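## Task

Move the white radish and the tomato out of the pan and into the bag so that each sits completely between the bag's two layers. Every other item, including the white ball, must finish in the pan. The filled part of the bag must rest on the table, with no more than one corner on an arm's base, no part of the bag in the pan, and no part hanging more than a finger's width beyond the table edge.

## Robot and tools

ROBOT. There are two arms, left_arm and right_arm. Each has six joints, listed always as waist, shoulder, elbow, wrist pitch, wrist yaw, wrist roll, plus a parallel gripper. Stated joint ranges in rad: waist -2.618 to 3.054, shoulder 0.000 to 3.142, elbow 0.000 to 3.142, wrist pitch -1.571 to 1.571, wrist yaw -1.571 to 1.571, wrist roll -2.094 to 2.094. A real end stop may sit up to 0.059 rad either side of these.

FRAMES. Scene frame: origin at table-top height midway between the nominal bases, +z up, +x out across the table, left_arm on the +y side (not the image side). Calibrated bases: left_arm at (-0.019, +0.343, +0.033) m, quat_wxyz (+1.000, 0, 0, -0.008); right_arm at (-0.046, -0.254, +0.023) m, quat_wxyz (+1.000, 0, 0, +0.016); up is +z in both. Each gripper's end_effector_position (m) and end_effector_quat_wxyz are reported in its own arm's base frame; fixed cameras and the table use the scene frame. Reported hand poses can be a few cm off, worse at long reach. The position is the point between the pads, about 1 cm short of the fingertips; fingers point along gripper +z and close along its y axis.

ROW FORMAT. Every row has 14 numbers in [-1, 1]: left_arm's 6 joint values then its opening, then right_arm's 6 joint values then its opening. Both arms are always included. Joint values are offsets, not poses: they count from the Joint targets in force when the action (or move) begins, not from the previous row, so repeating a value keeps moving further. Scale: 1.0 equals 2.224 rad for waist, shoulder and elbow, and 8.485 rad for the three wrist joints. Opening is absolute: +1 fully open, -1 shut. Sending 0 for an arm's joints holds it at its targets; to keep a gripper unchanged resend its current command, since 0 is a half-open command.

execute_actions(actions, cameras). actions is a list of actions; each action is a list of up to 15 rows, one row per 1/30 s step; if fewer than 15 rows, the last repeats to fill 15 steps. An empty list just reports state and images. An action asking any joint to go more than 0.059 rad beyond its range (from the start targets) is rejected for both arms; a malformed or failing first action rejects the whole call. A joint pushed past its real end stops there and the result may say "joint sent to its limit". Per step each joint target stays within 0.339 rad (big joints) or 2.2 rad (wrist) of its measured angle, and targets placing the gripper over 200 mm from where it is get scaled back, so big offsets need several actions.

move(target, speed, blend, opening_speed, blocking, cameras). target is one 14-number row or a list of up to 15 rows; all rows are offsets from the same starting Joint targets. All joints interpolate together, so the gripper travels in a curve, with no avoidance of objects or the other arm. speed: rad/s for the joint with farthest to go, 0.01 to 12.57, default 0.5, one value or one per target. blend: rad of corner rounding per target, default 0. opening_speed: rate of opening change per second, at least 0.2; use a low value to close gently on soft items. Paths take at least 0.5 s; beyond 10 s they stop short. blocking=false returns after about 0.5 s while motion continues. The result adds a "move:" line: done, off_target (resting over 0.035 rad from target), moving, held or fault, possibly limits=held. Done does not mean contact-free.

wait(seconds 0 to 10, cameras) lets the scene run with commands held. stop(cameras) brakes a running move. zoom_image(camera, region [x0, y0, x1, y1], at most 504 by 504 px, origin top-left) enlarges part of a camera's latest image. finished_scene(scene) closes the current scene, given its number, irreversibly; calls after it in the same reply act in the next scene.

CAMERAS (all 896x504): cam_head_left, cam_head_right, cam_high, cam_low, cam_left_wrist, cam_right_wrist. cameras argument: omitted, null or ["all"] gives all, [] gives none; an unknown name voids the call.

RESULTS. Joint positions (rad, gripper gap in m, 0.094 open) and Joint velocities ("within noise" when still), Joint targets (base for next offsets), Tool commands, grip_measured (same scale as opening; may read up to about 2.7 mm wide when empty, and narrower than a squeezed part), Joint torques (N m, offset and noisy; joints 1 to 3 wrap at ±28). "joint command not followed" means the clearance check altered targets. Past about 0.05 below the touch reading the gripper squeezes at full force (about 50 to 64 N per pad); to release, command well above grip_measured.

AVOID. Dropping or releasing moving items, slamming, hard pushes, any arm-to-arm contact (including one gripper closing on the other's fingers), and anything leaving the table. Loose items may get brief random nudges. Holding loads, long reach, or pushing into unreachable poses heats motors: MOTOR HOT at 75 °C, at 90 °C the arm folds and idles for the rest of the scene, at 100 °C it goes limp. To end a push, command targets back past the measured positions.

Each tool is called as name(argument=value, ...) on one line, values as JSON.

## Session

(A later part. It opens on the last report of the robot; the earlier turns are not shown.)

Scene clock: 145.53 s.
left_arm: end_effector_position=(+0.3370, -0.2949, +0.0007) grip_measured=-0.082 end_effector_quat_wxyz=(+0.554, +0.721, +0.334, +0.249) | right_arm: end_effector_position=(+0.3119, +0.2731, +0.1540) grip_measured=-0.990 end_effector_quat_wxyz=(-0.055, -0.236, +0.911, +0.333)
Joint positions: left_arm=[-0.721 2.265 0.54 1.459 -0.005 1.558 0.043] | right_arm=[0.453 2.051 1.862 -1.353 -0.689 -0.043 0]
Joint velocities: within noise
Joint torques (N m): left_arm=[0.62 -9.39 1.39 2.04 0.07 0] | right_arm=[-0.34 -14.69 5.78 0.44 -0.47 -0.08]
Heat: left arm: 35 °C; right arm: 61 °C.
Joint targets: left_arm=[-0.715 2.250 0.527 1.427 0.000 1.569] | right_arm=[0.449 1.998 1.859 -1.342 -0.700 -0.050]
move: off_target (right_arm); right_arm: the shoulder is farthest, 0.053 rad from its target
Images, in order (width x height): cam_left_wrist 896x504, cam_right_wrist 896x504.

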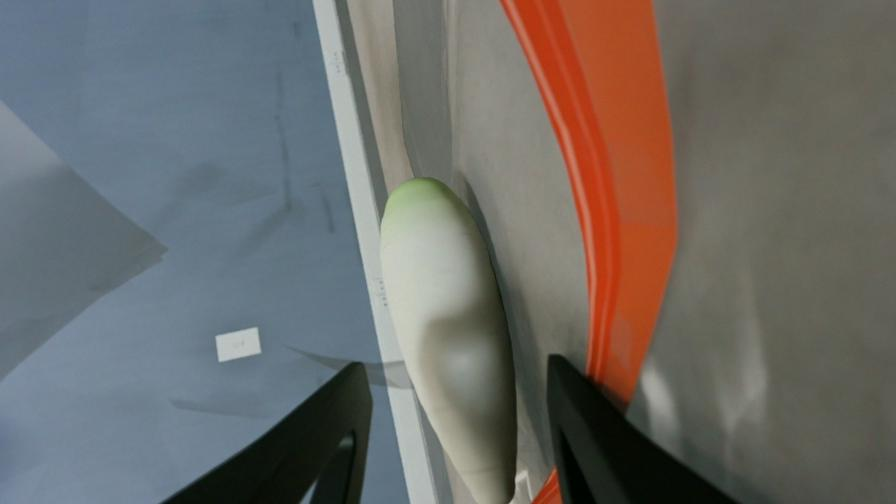

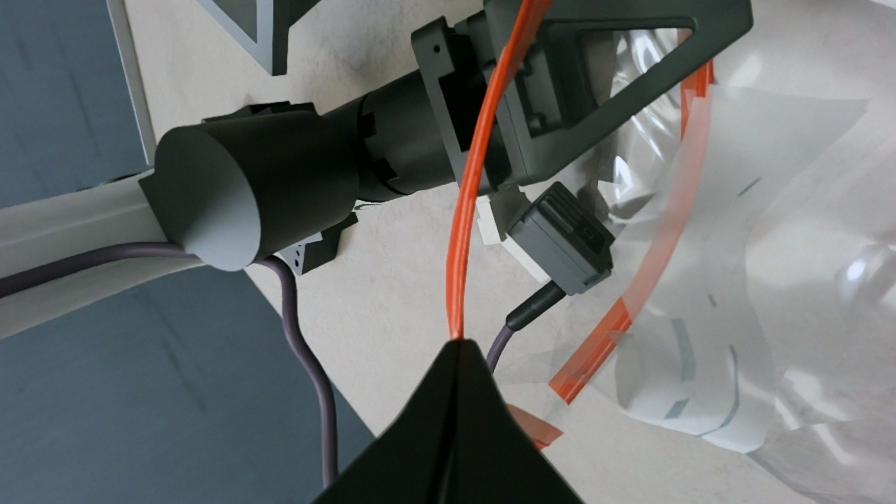

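move(target=[0,-0.1767,-0.1520,-0.0053,0,0,-0.08,0,0,0,0,0,0,-1], speed=0.3, cameras=["cam_left_wrist","cam_right_wrist","cam_head_left"])

zoom_image(camera="cam_head_left", region=[300, 200, 520, 360])

Scene clock: 148.07 s.
left_arm: end_effector_position=(+0.2775, -0.2426, +0.0474) grip_measured=-0.082 end_effector_quat_wxyz=(+0.549, +0.725, +0.335, +0.246) | right_arm: end_effector_position=(+0.3119, +0.2731, +0.1540) grip_measured=-0.990 end_effector_quat_wxyz=(-0.055, -0.236, +0.911, +0.333)
Joint positions: left_arm=[-0.721 1.876 0.196 1.4 -0.005 1.558 0.043] | right_arm=[0.453 2.051 1.862 -1.353 -0.689 -0.043 0]
Joint velocities: within noise
Joint torques (N m): left_arm=[0.61 -6.93 2.24 2.23 0.08 0.01] | right_arm=[-0.32 -14.72 5.78 0.45 -0.46 -0.08]
Heat: left arm: 35 °C; right arm: 62 °C.
Joint targets: left_arm=[-0.715 1.857 0.189 1.382 0.000 1.569] | right_arm=[0.449 1.998 1.859 -1.342 -0.700 -0.050]
move: off_target (right_arm); right_arm: the shoulder is farthest, 0.053 rad from its target
Images, in order (width x height): cam_head_left 896x504, cam_left_wrist 896x504, cam_right_wrist 896x504.

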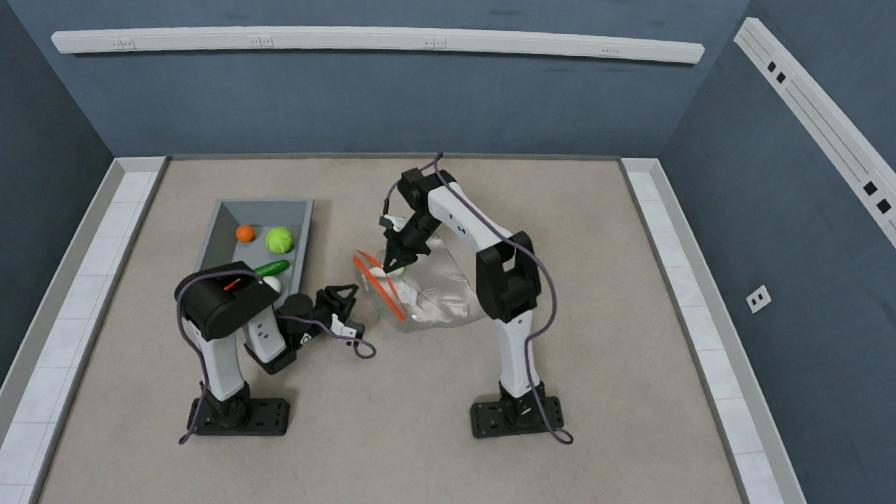

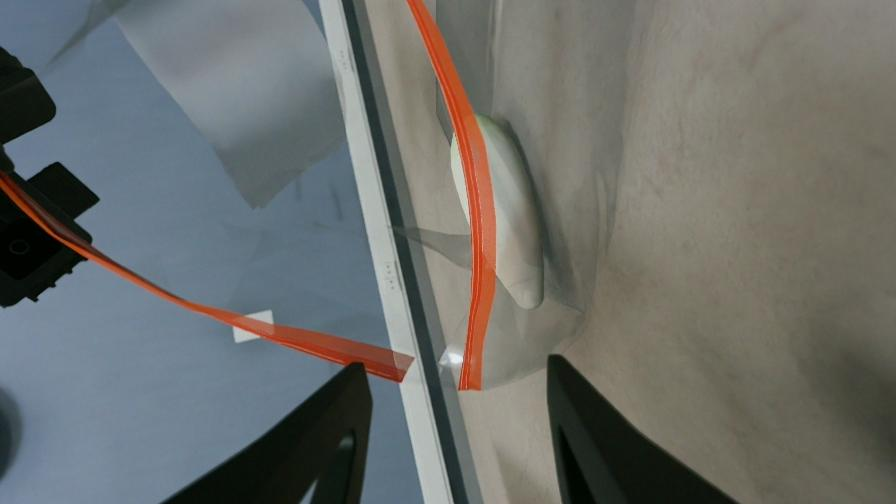

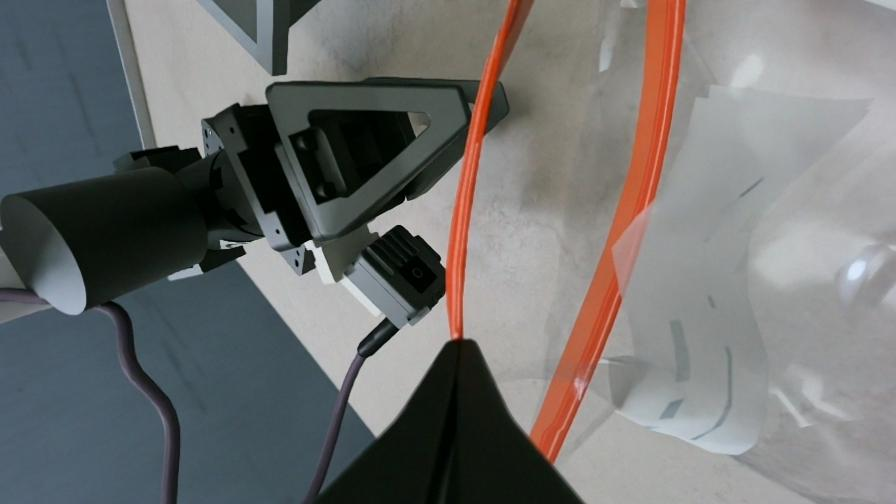

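Scaled by 2.291 from the camera's 896x504 image, which has a finer 1280x720 frame.

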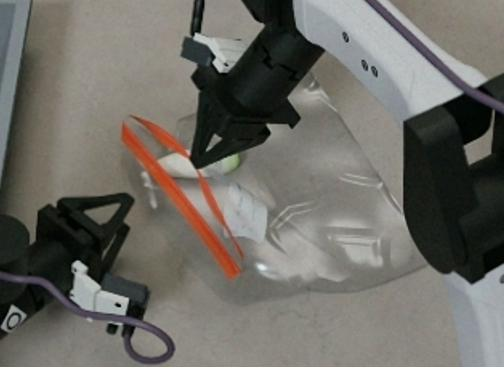

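move(target=[[0.1866,-0.1605,0.3647,-0.2336,0,0,-0.08,0,0,0,0,0,0,-1],[0.4155,-0.0270,0.5737,-0.3077,0,0,-0.08,0,0,0,0,0,0,-1]], speed=0.9, blend=0.15, cameras=["cam_left_wrist","cam_right_wrist"])

Scene clock: 152.20 s.
left_arm: end_effector_position=(+0.3228, +0.0701, +0.1019) grip_measured=-0.082 end_effector_quat_wxyz=(+0.005, +0.623, +0.782, +0.009) | right_arm: end_effector_position=(+0.3119, +0.2731, +0.1540) grip_measured=-0.990 end_effector_quat_wxyz=(-0.055, -0.236, +0.911, +0.333)
Joint positions: left_arm=[0.212 1.779 1.443 -1.216 -0.004 1.558 0.043] | right_arm=[0.453 2.051 1.862 -1.353 -0.689 -0.043 0]
Joint velocities: within noise
Joint torques (N m): left_arm=[-0.02 -6.58 9.02 0.22 0.1 0.06] | right_arm=[-0.34 -14.71 5.76 0.44 -0.47 -0.08]
Heat: left arm: 35 °C; right arm: 62 °C.
Joint targets: left_arm=[0.209 1.797 1.465 -1.229 0.000 1.569] | right_arm=[0.449 1.998 1.859 -1.342 -0.700 -0.050]
move: off_target (right_arm); right_arm: the shoulder is farthest, 0.053 rad from its target
Images, in order (width x height): cam_left_wrist 896x504, cam_right_wrist 896x504.

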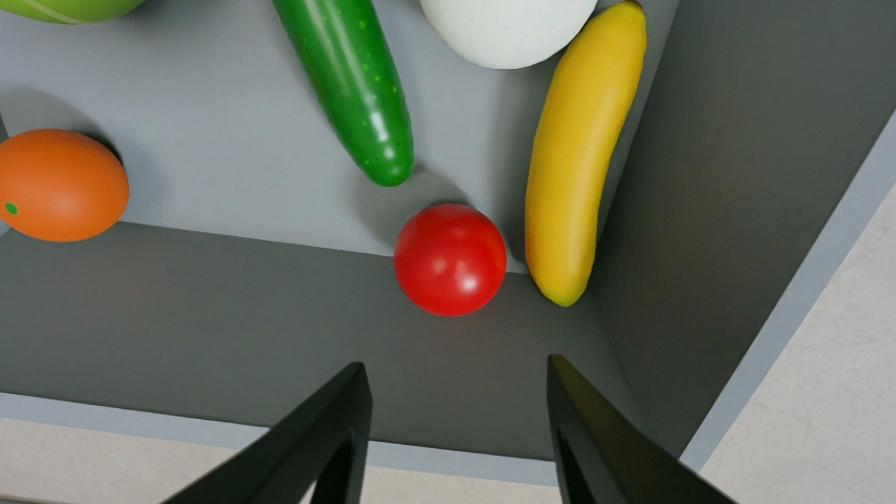

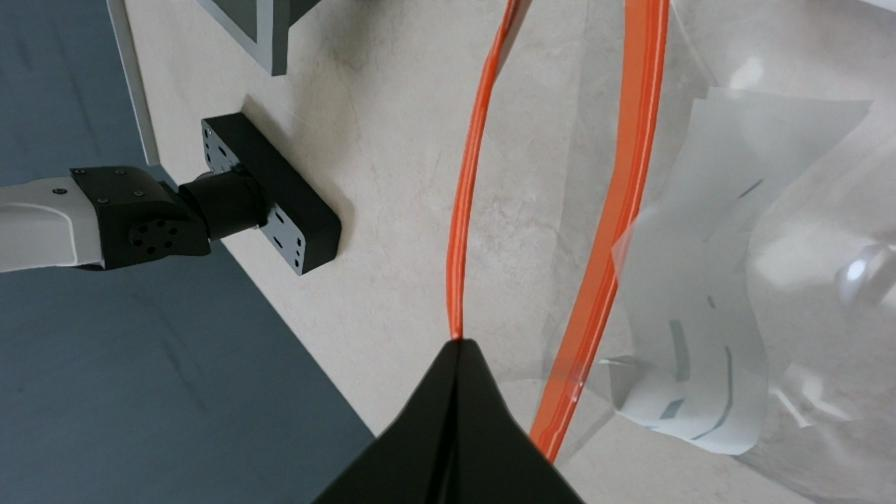

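move(target=[0.0364,0.0216,-0.0495,0.0164,0,0.0484,0.19,0,0,0,0,0,0,-1], speed=0.4, cameras=["cam_left_wrist"])

Scene clock: 155.07 s.
left_arm: end_effector_position=(+0.3218, +0.0947, +0.0672) grip_measured=+0.188 end_effector_quat_wxyz=(+0.000, +0.746, +0.666, +0.005) | right_arm: end_effector_position=(+0.3119, +0.2731, +0.1540) grip_measured=-0.990 end_effector_quat_wxyz=(-0.055, -0.236, +0.911, +0.333)
Joint positions: left_arm=[0.284 1.828 1.365 -1.099 -0.004 1.967 0.056] | right_arm=[0.453 2.051 1.862 -1.353 -0.689 -0.043 0]
Joint velocities: within noise
Joint torques (N m): left_arm=[0.64 -6.89 5.67 0.37 0.08 0.05] | right_arm=[-0.34 -14.74 5.78 0.44 -0.46 -0.07]
Heat: left arm: 34 °C; right arm: 62 °C.
Joint targets: left_arm=[0.290 1.845 1.355 -1.089 0.000 1.980] | right_arm=[0.449 1.998 1.859 -1.342 -0.700 -0.050]
move: off_target (right_arm); right_arm: the shoulder is farthest, 0.053 rad from its target
Images, in order (width x height): cam_left_wrist 896x504.

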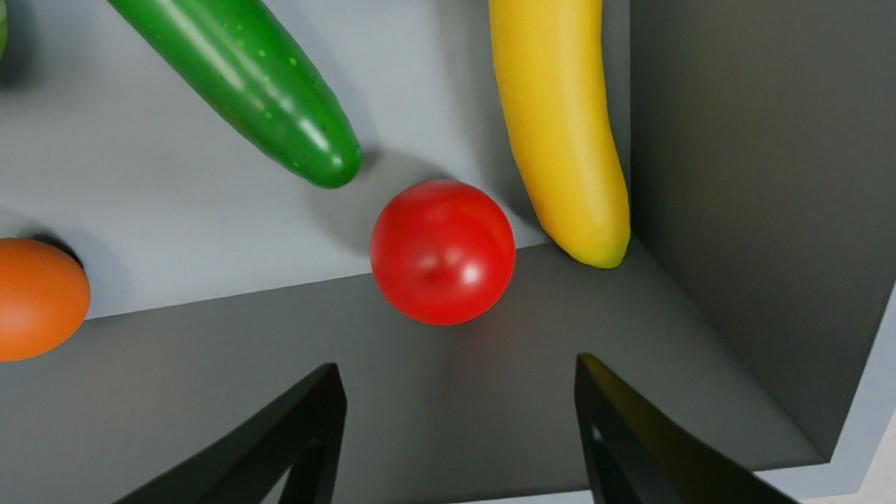

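move(target=[0.0045,0.0531,-0.0427,0.0252,0,0,0.19,0,0,0,0,0,0,-1], speed=0.2, cameras=["cam_left_wrist"])

Scene clock: 157.13 s.
left_arm: end_effector_position=(+0.3324, +0.1007, +0.0065) grip_measured=+0.188 end_effector_quat_wxyz=(+0.000, +0.743, +0.669, +0.004) | right_arm: end_effector_position=(+0.3119, +0.2731, +0.1540) grip_measured=-0.990 end_effector_quat_wxyz=(-0.055, -0.236, +0.911, +0.333)
Joint positions: left_arm=[0.292 1.946 1.269 -0.886 -0.004 1.968 0.056] | right_arm=[0.453 2.051 1.862 -1.353 -0.689 -0.043 0]
Joint velocities: within noise
Joint torques (N m): left_arm=[0.8 -7.53 5.29 0.37 0.08 0.07] | right_arm=[-0.34 -14.69 5.76 0.45 -0.47 -0.07]
Heat: left arm: 33 °C; right arm: 63 °C.
Joint targets: left_arm=[0.300 1.963 1.259 -0.876 0.000 1.980] | right_arm=[0.449 1.998 1.859 -1.342 -0.700 -0.050]
move: off_target (right_arm); right_arm: the shoulder is farthest, 0.053 rad from its target
Images, in order (width x height): cam_left_wrist 896x504.

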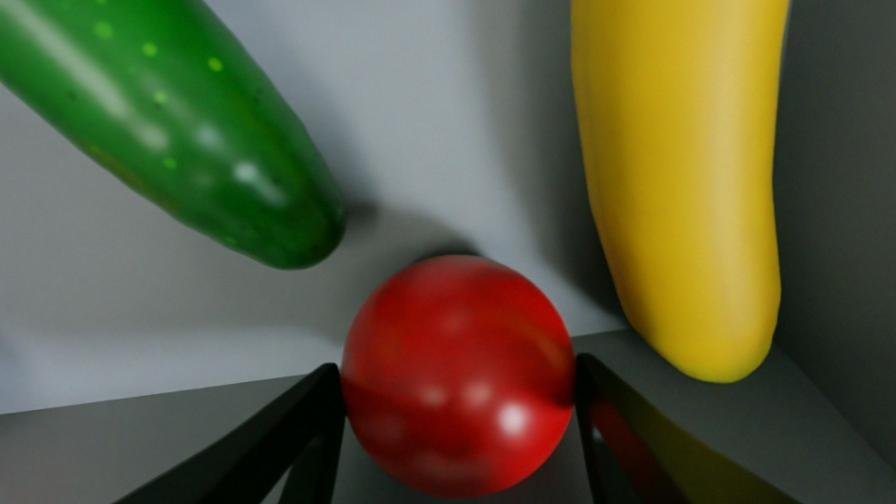

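move(target=[0,0.0097,-0.0102,0.0052,0,0,0.19,0,0,0,0,0,0,-1], speed=0.15, cameras=[])

move(target=[0,0,0,0,0,0,0.02,0,0,0,0,0,0,-1], opening_speed=0.2, cameras=["cam_left_wrist"])

Scene clock: 158.50 s.
left_arm: end_effector_position=(+0.3333, +0.1010, -0.0049) grip_measured=+0.188 end_effector_quat_wxyz=(+0.001, +0.743, +0.669, +0.006) | right_arm: end_effector_position=(+0.3119, +0.2731, +0.1540) grip_measured=-0.990 end_effector_quat_wxyz=(-0.055, -0.236, +0.911, +0.333)
Joint positions: left_arm=[0.292 1.966 1.247 -0.841 -0.004 1.968 0.056] | right_arm=[0.453 2.051 1.862 -1.353 -0.689 -0.043 0]
Joint velocities: within noise
Joint torques (N m): left_arm=[0.76 -7.47 5.08 0.37 0.09 0.07] | right_arm=[-0.31 -14.72 5.78 0.44 -0.46 -0.08]
Heat: left arm: 33 °C; right arm: 63 °C.
Joint targets: left_arm=[0.300 1.985 1.237 -0.831 0.000 1.980] | right_arm=[0.449 1.998 1.859 -1.342 -0.700 -0.050]
move: off_target (right_arm); right_arm: the shoulder is farthest, 0.053 rad from its target
No camera images: "cameras" was empty.

Scene clock: 159.57 s.
left_arm: end_effector_position=(+0.3334, +0.1010, -0.0049) grip_measured=+0.027 end_effector_quat_wxyz=(+0.001, +0.743, +0.669, +0.006) | right_arm: end_effector_position=(+0.3119, +0.2731, +0.1540) grip_measured=-0.990 end_effector_quat_wxyz=(-0.055, -0.236, +0.911, +0.333)
Joint positions: left_arm=[0.292 1.966 1.247 -0.841 -0.004 1.968 0.048] | right_arm=[0.453 2.051 1.862 -1.353 -0.689 -0.043 0]
Joint velocities: within noise
Joint torques (N m): left_arm=[0.79 -7.45 5.12 0.39 0.09 0.08] | right_arm=[-0.34 -14.69 5.79 0.44 -0.46 -0.07]
Heat: left arm: 33 °C; right arm: 63 °C.
Joint targets: left_arm=[0.300 1.985 1.237 -0.831 0.000 1.980] | right_arm=[0.449 1.998 1.859 -1.342 -0.700 -0.050]
move: off_target (right_arm); right_arm: the shoulder is farthest, 0.053 rad from its target
Images, in order (width x height): cam_left_wrist 896x504.

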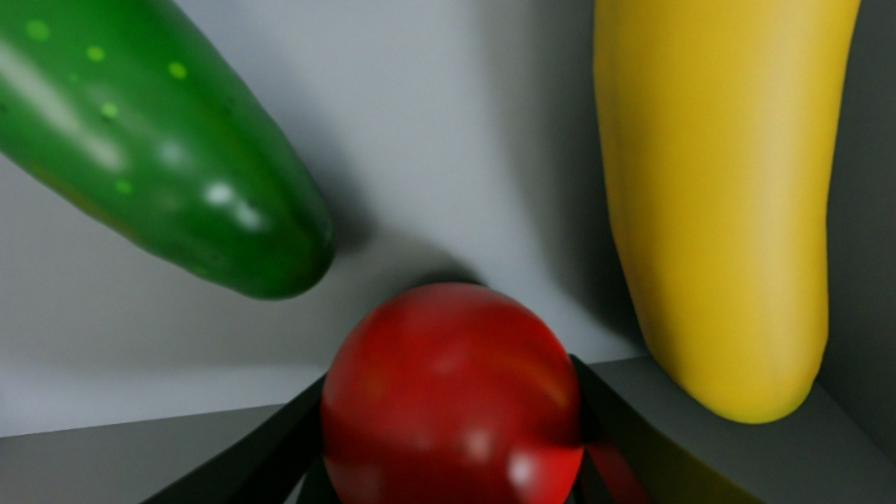

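move(target=[[-0.0045,-0.0787,0.1048,-0.0458,0,0,0.02,0,0,0,0,0,0,-1],[-0.2698,-0.2855,-0.2190,0.0626,0,-0.2334,0.02,0,0,0,0,0,0,-1],[-0.5036,-0.2855,-0.2190,0.0626,0,-0.3571,0.02,0,0,0,0,0,0,-1]], speed=[0.3,0.9,0.9], blend=[0.05,0.1,0], cameras=["cam_left_wrist","cam_right_wrist","cam_high"])

Scene clock: 166.87 s.
left_arm: end_effector_position=(+0.2421, -0.2565, +0.0868) grip_measured=+0.027 end_effector_quat_wxyz=(+0.195, -0.105, +0.941, -0.257) | right_arm: end_effector_position=(+0.3119, +0.2731, +0.1540) grip_measured=-0.990 end_effector_quat_wxyz=(-0.055, -0.236, +0.911, +0.333)
Joint positions: left_arm=[-0.816 1.37 0.762 -0.307 -0.003 -1.037 0.048] | right_arm=[0.453 2.051 1.862 -1.353 -0.689 -0.043 0]
Joint velocities: within noise
Joint torques (N m): left_arm=[-0.12 -6.52 6.56 1.83 -0.01 -0.16] | right_arm=[-0.32 -14.71 5.79 0.45 -0.46 -0.08]
Heat: left arm: 32 °C; right arm: 64 °C.
Joint targets: left_arm=[-0.820 1.350 0.750 -0.300 0.000 -1.050] | right_arm=[0.449 1.998 1.859 -1.342 -0.700 -0.050]
move: off_target (right_arm); right_arm: the shoulder is farthest, 0.053 rad from its target
Images, in order (width x height): cam_high 896x504, cam_left_wrist 896x504, cam_right_wrist 896x504.

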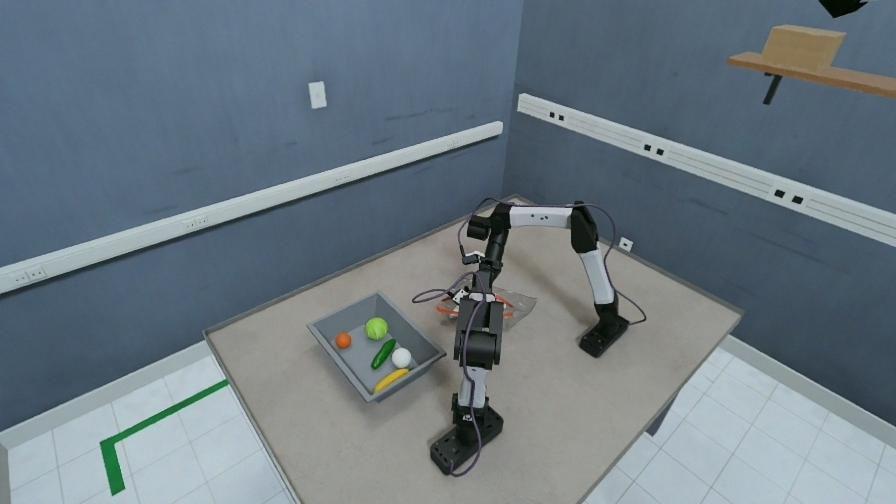

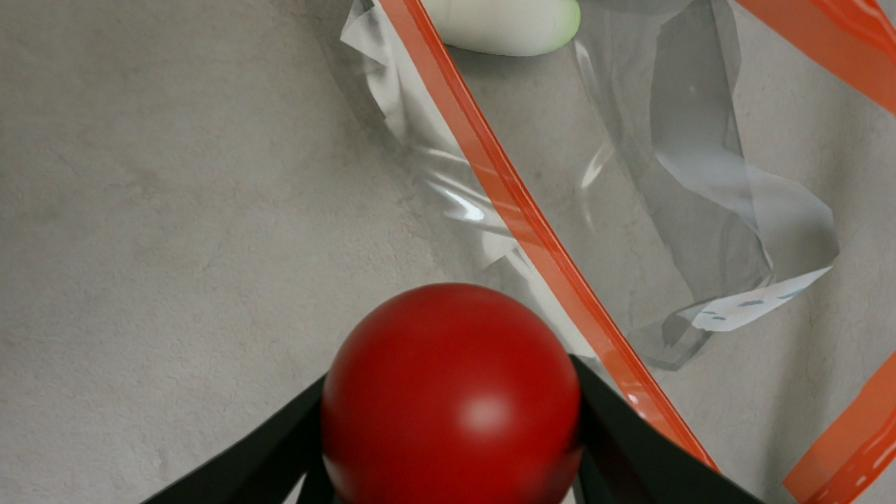

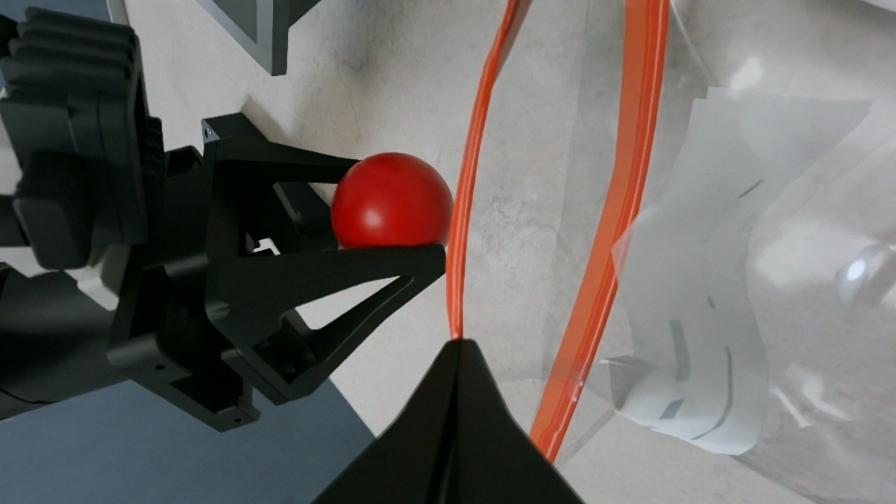

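move(target=[[-0.0382,0.1929,-0.2563,0.1769,0,0,0.02,0,0,0,0,0,0,-1],[-0.0382,0.3737,0.0742,0.1377,0,0,0.02,0,0,0,0,0,0,-1]], speed=[0.8,0.3], cameras=["cam_left_wrist","cam_right_wrist","cam_head_left"])

zoom_image(camera="cam_head_left", region=[300, 200, 520, 360])

Scene clock: 172.57 s.
left_arm: end_effector_position=(+0.3159, -0.3958, +0.0303) grip_measured=+0.027 end_effector_quat_wxyz=(+0.321, -0.059, +0.823, -0.465) | right_arm: end_effector_position=(+0.3119, +0.2731, +0.1540) grip_measured=-0.990 end_effector_quat_wxyz=(-0.055, -0.236, +0.911, +0.333)
Joint positions: left_arm=[-0.898 2.109 0.802 0.937 -0.003 -1.038 0.048] | right_arm=[0.453 2.051 1.862 -1.353 -0.689 -0.043 0]
Joint velocities: within noise
Joint torques (N m): left_arm=[0.21 -9.37 5 2.41 -0.01 0] | right_arm=[-0.34 -14.71 5.79 0.45 -0.47 -0.08]
Heat: left arm: 34 °C; right arm: 64 °C.
Joint targets: left_arm=[-0.898 2.108 0.799 0.936 -0.003 -1.038] | right_arm=[0.449 1.998 1.859 -1.342 -0.700 -0.050]
move: held (left_arm; a check stopped the path), off_target (right_arm); path passed 1 of 2 targets; limits=held; left_arm: the elbow is farthest, 0.113 rad from its target; right_arm: the shoulder is farthest, 0.053 rad from its target
joint command not followed: on one or more control steps a check withheld the commanded joint targets of the left arm, and it was not sent them on those steps.
cause: the commanded joint targets, or the way to them, would bring a part of the robot too close to another arm (this arm's wrist (the part past the wrist pitch) and the right arm's fingers, along the way the arms are being sent, or toward where that arm still pushes).
Images, in order (width x height): cam_head_left 896x504, cam_left_wrist 896x504, cam_right_wrist 896x504.

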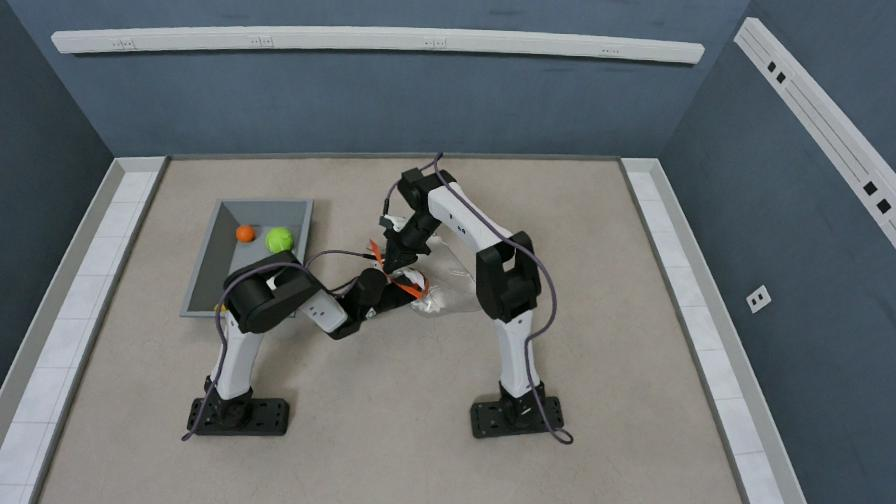

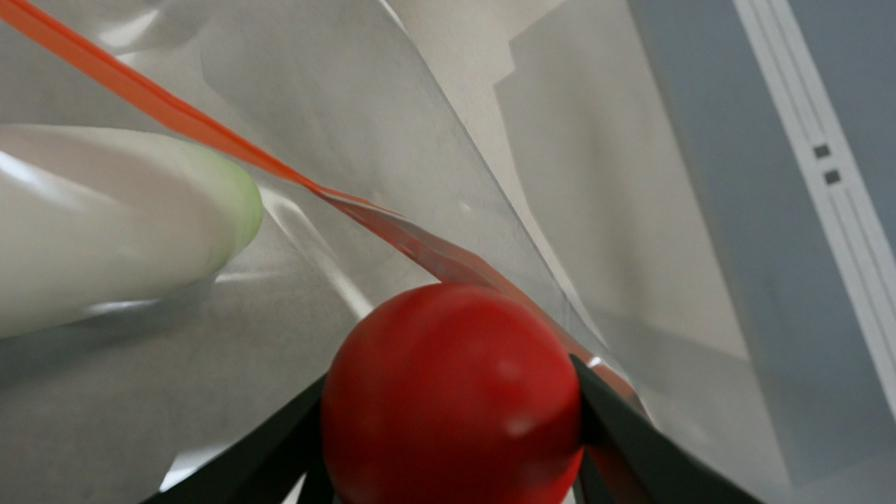

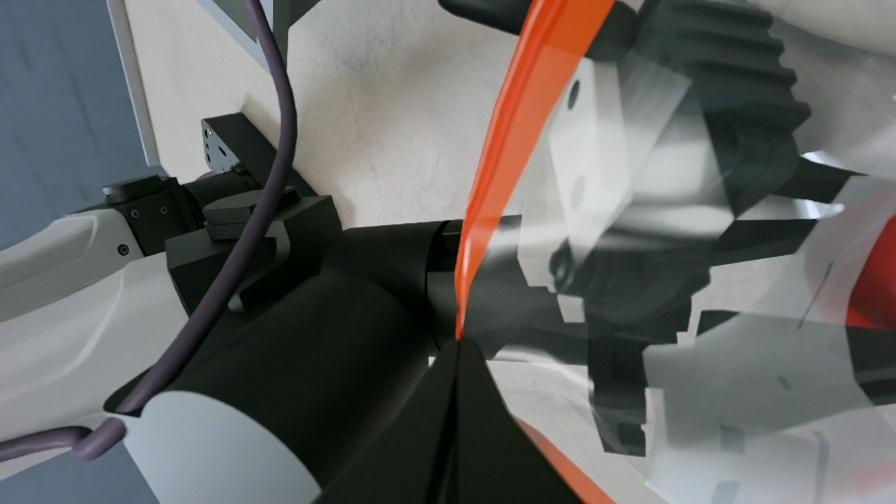

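Scaled by 2.291 from the camera's 896x504 image, which has a finer 1280x720 frame.

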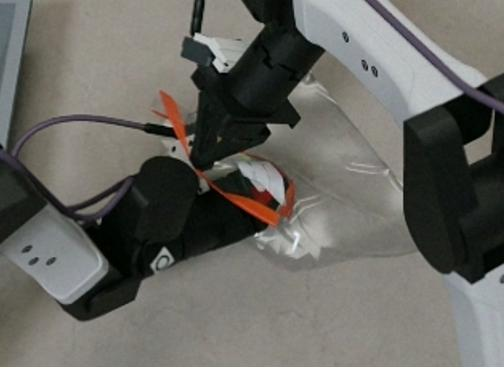

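move(target=[-0.003,-0.1479,-0.2783,0.0312,0,0,0.02,0,0,0,0,0,0,-1], speed=0.35, cameras=["cam_left_wrist","cam_right_wrist","cam_head_left"])

zoom_image(camera="cam_head_left", region=[300, 200, 520, 360])

Scene clock: 175.60 s.
left_arm: end_effector_position=(+0.2210, -0.2766, +0.0230) grip_measured=+0.027 end_effector_quat_wxyz=(+0.310, -0.060, +0.837, -0.448) | right_arm: end_effector_position=(+0.3119, +0.2731, +0.1540) grip_measured=-0.990 end_effector_quat_wxyz=(-0.055, -0.236, +0.911, +0.333)
Joint positions: left_arm=[-0.898 1.8 0.187 1.193 -0.003 -1.038 0.048] | right_arm=[0.453 2.051 1.862 -1.353 -0.689 -0.043 0]
Joint velocities: within noise
Joint torques (N m): left_arm=[-0.31 -6.71 2.73 2.4 -0.02 0] | right_arm=[-0.34 -14.69 5.76 0.44 -0.47 -0.08]
Heat: left arm: 34 °C; right arm: 64 °C.
Joint targets: left_arm=[-0.905 1.779 0.180 1.201 -0.003 -1.038] | right_arm=[0.449 1.998 1.859 -1.342 -0.700 -0.050]
move: off_target (right_arm); right_arm: the shoulder is farthest, 0.053 rad from its target
Images, in order (width x height): cam_head_left 896x504, cam_left_wrist 896x504, cam_right_wrist 896x504.

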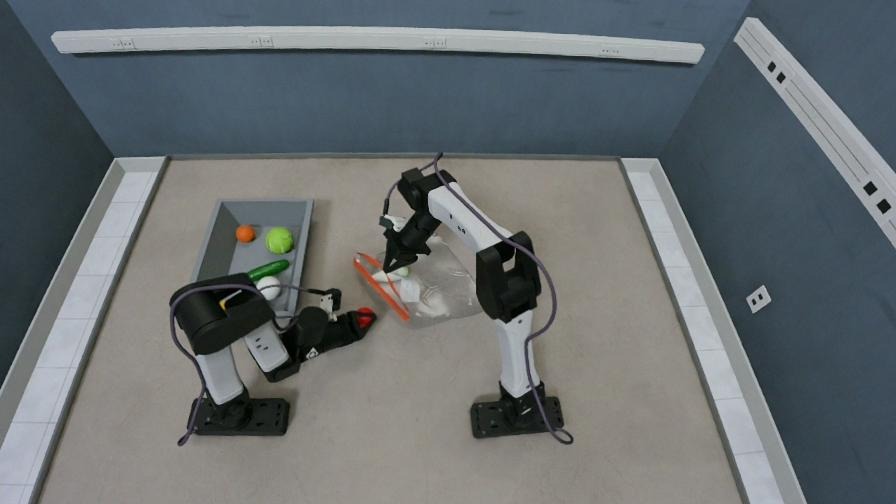

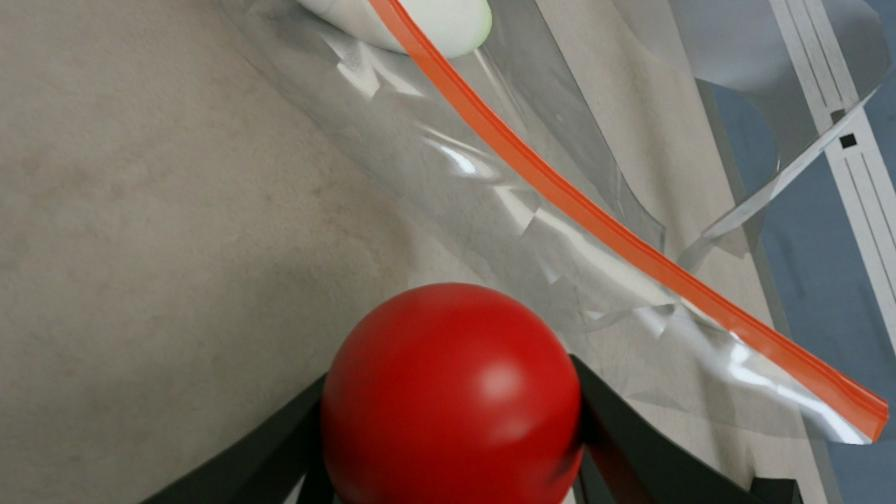

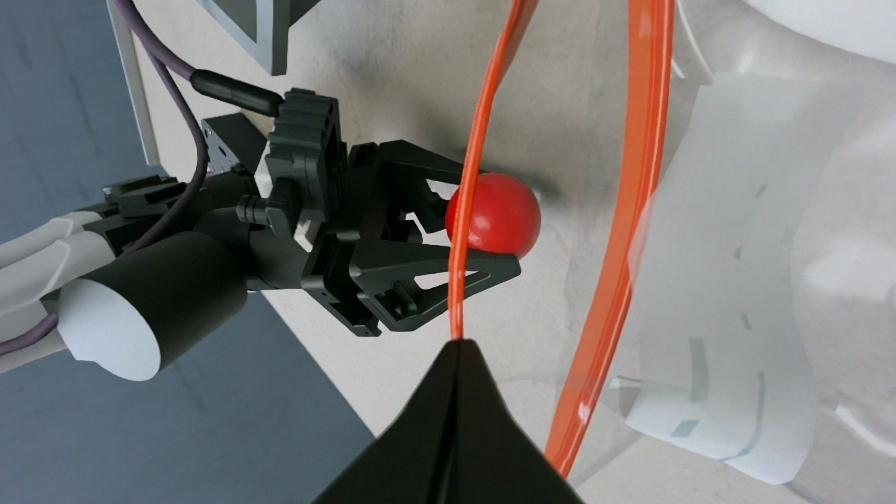

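Scaled by 2.291 from the camera's 896x504 image, which has a finer 1280x720 frame.

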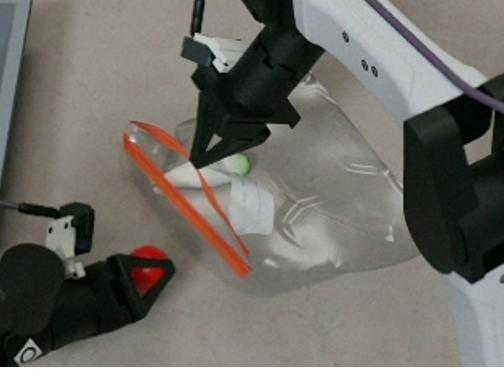

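move(target=[[0.0445,-0.0054,0.0791,-0.0331,0.0004,0.1223,0.02,0,0,0,0,0,0,-1],[0.0445,0.0850,0.2068,-0.0430,0.0004,0.1223,0.02,0,0,0,0,0,0,-1],[0.0445,0.1385,0.2050,-0.0285,0.0004,0.1223,0.02,0,0,0,0,0,0,-1]], speed=[0.8,0.3,0.15], cameras=["cam_left_wrist","cam_right_wrist"])

Scene clock: 182.60 s.
left_arm: end_effector_position=(+0.3121, -0.3286, -0.0054) grip_measured=+0.027 end_effector_quat_wxyz=(+0.472, +0.333, +0.790, -0.205) | right_arm: end_effector_position=(+0.3135, +0.2717, +0.1554) grip_measured=-0.990 end_effector_quat_wxyz=(-0.051, -0.235, +0.912, +0.333)
Joint positions: left_arm=[-0.812 2.068 0.623 0.957 -0.003 -0.012 0.048] | right_arm=[0.448 2.047 1.862 -1.35 -0.687 -0.043 0]
Joint velocities: within noise
Joint torques (N m): left_arm=[0.73 -6.76 5.78 2.33 0.03 0.06] | right_arm=[0.06 -14.3 5.78 0.43 -0.48 -0.07]
Heat: left arm: 35 °C; right arm: 65 °C.
Joint targets: left_arm=[-0.806 2.087 0.636 0.960 0.000 -0.001] | right_arm=[0.449 1.998 1.859 -1.342 -0.700 -0.050]
move: off_target (right_arm); right_arm: the shoulder is farthest, 0.049 rad from its target
Images, in order (width x height): cam_left_wrist 896x504, cam_right_wrist 896x504.

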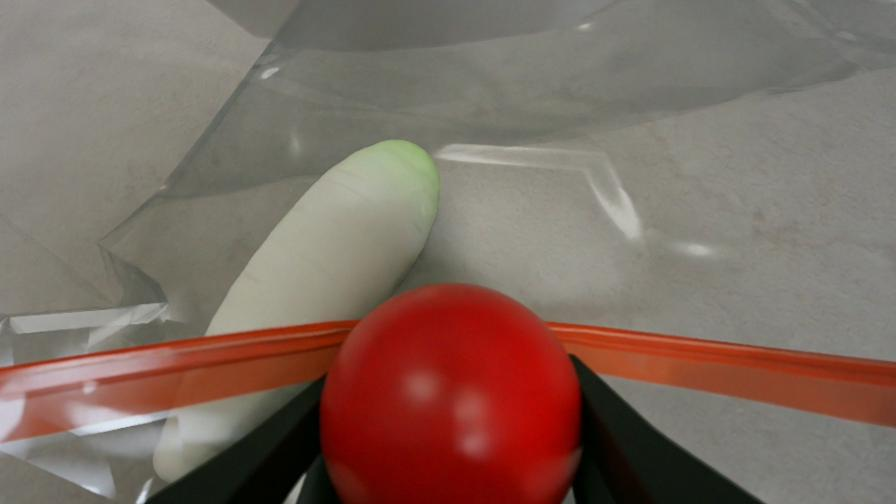

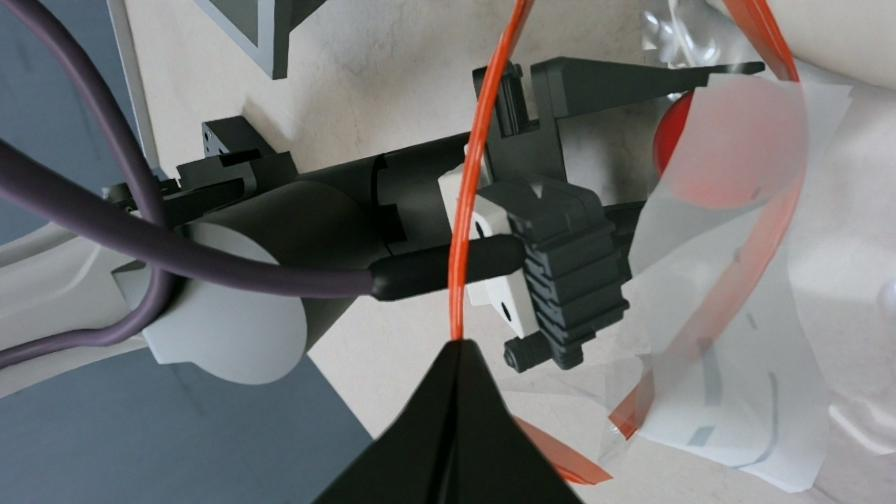

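move(target=[[0,-0.0324,-0.0935,0.0159,0,0,0.02,0,0,0,0,0,0,-1],[0,-0.0647,-0.1933,0.0337,0,0,0.02,0,0,0,0,0,0,-1]], speed=0.2, cameras=["cam_left_wrist","cam_high","cam_head_right"])

Scene clock: 186.60 s.
left_arm: end_effector_position=(+0.2436, -0.2563, -0.0100) grip_measured=+0.027 end_effector_quat_wxyz=(+0.471, +0.333, +0.790, -0.205) | right_arm: end_effector_position=(+0.3135, +0.2718, +0.1554) grip_measured=-0.990 end_effector_quat_wxyz=(-0.051, -0.235, +0.912, +0.333)
Joint positions: left_arm=[-0.812 1.96 0.215 1.254 -0.003 -0.012 0.048] | right_arm=[0.448 2.047 1.862 -1.35 -0.687 -0.043 0]
Joint velocities: within noise
Joint torques (N m): left_arm=[0.7 -7.04 1.58 2.23 0.04 0.06] | right_arm=[0.08 -14.31 5.78 0.42 -0.48 -0.07]
Heat: left arm: 36 °C; right arm: 66 °C.
Joint targets: left_arm=[-0.806 1.943 0.206 1.246 0.000 -0.001] | right_arm=[0.449 1.998 1.859 -1.342 -0.700 -0.050]
move: off_target (right_arm); right_arm: the shoulder is farthest, 0.049 rad from its target
Images, in order (width x height): cam_head_right 896x504, cam_high 896x504, cam_left_wrist 896x504.

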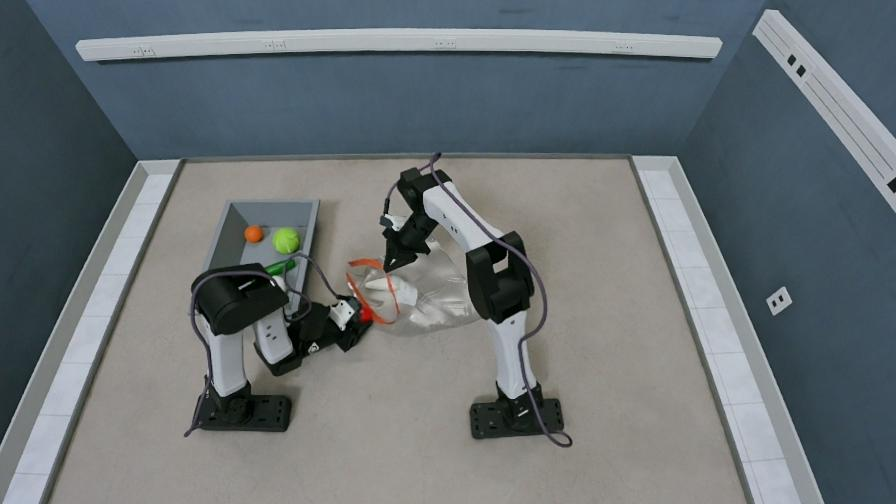

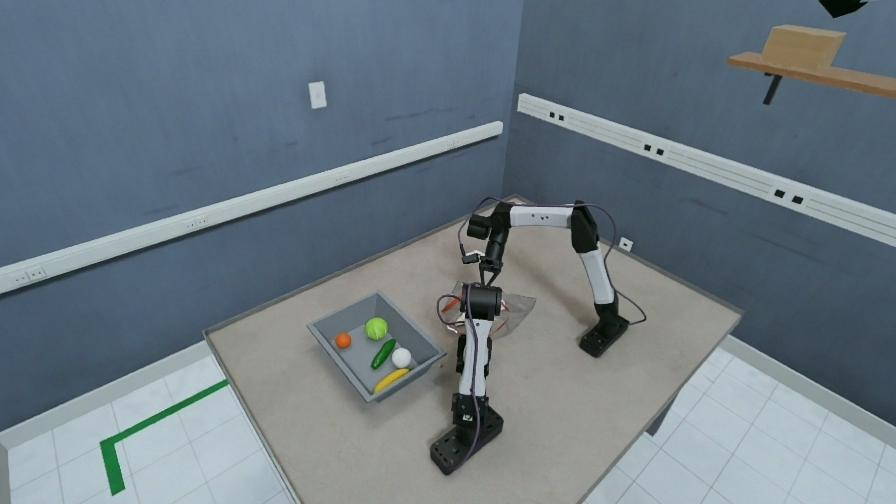

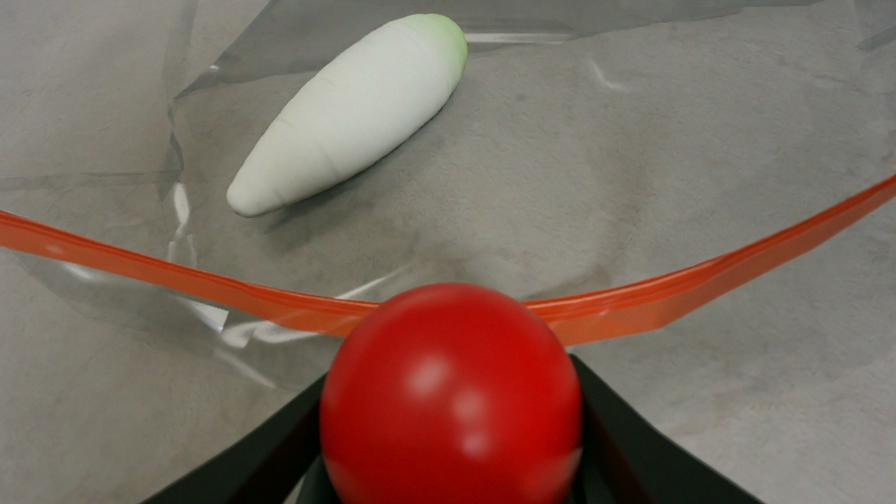

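move(target=[[0,-0.0533,0.0099,-0.0108,0,0,0.02,0,0,0,0,0,0,-1],[-0.0243,0.0236,0.1736,-0.0335,0,0,0.02,0,0,0,0,0,0,-1]], speed=0.3, cameras=["cam_left_wrist","cam_right_wrist","cam_low"])

Scene clock: 190.27 s.
left_arm: end_effector_position=(+0.2953, -0.3375, +0.0220) grip_measured=+0.027 end_effector_quat_wxyz=(+0.491, +0.343, +0.768, -0.225) | right_arm: end_effector_position=(+0.3137, +0.2716, +0.1556) grip_measured=-0.990 end_effector_quat_wxyz=(-0.051, -0.235, +0.912, +0.333)
Joint positions: left_arm=[-0.853 1.98 0.576 0.976 -0.003 -0.012 0.048] | right_arm=[0.448 2.046 1.862 -1.35 -0.687 -0.044 0]
Joint velocities: within noise
Joint torques (N m): left_arm=[-0.31 -6.56 6.37 2.2 0.04 0.05] | right_arm=[0.31 -14.28 5.79 0.43 -0.48 -0.07]
Heat: left arm: 36 °C; right arm: 66 °C.
Joint targets: left_arm=[-0.860 1.996 0.592 0.961 0.000 -0.001] | right_arm=[0.449 1.998 1.859 -1.342 -0.700 -0.051]
move: off_target (right_arm); right_arm: the shoulder is farthest, 0.048 rad from its target
Images, in order (width x height): cam_low 896x504, cam_left_wrist 896x504, cam_right_wrist 896x504.

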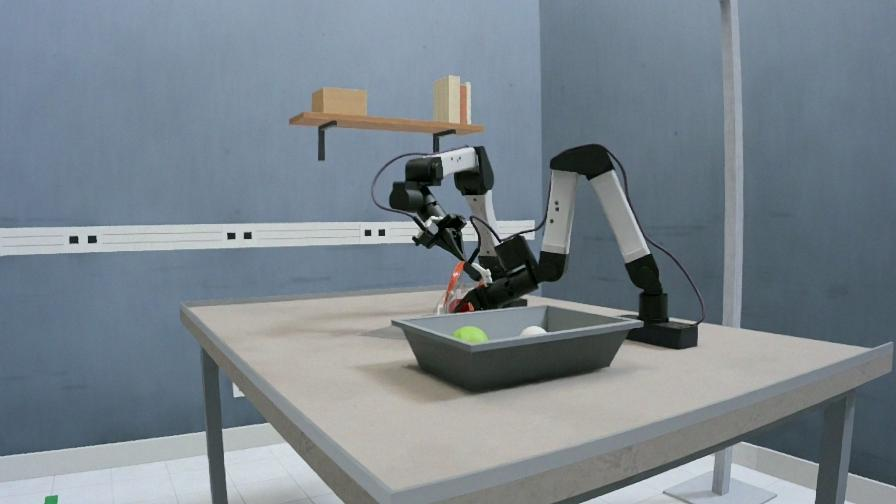

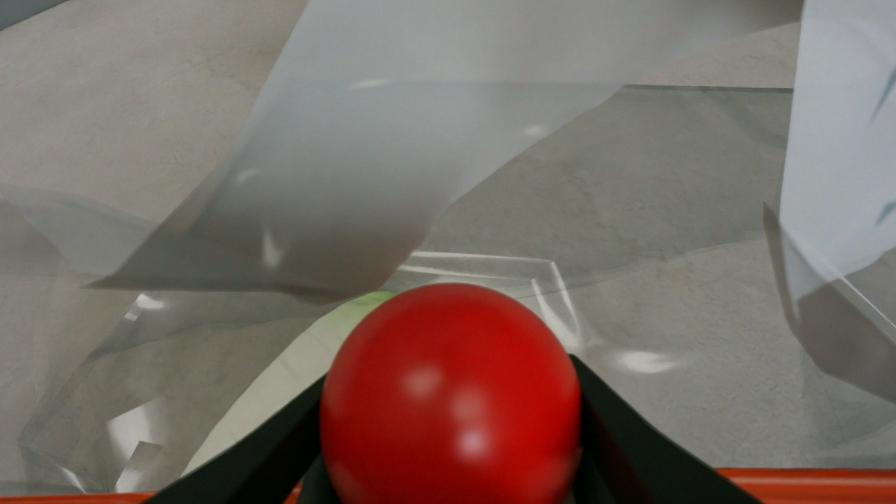

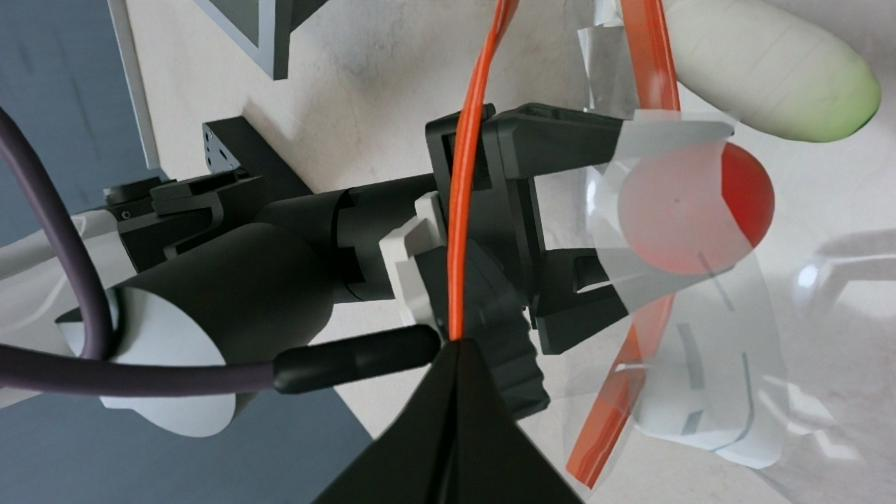

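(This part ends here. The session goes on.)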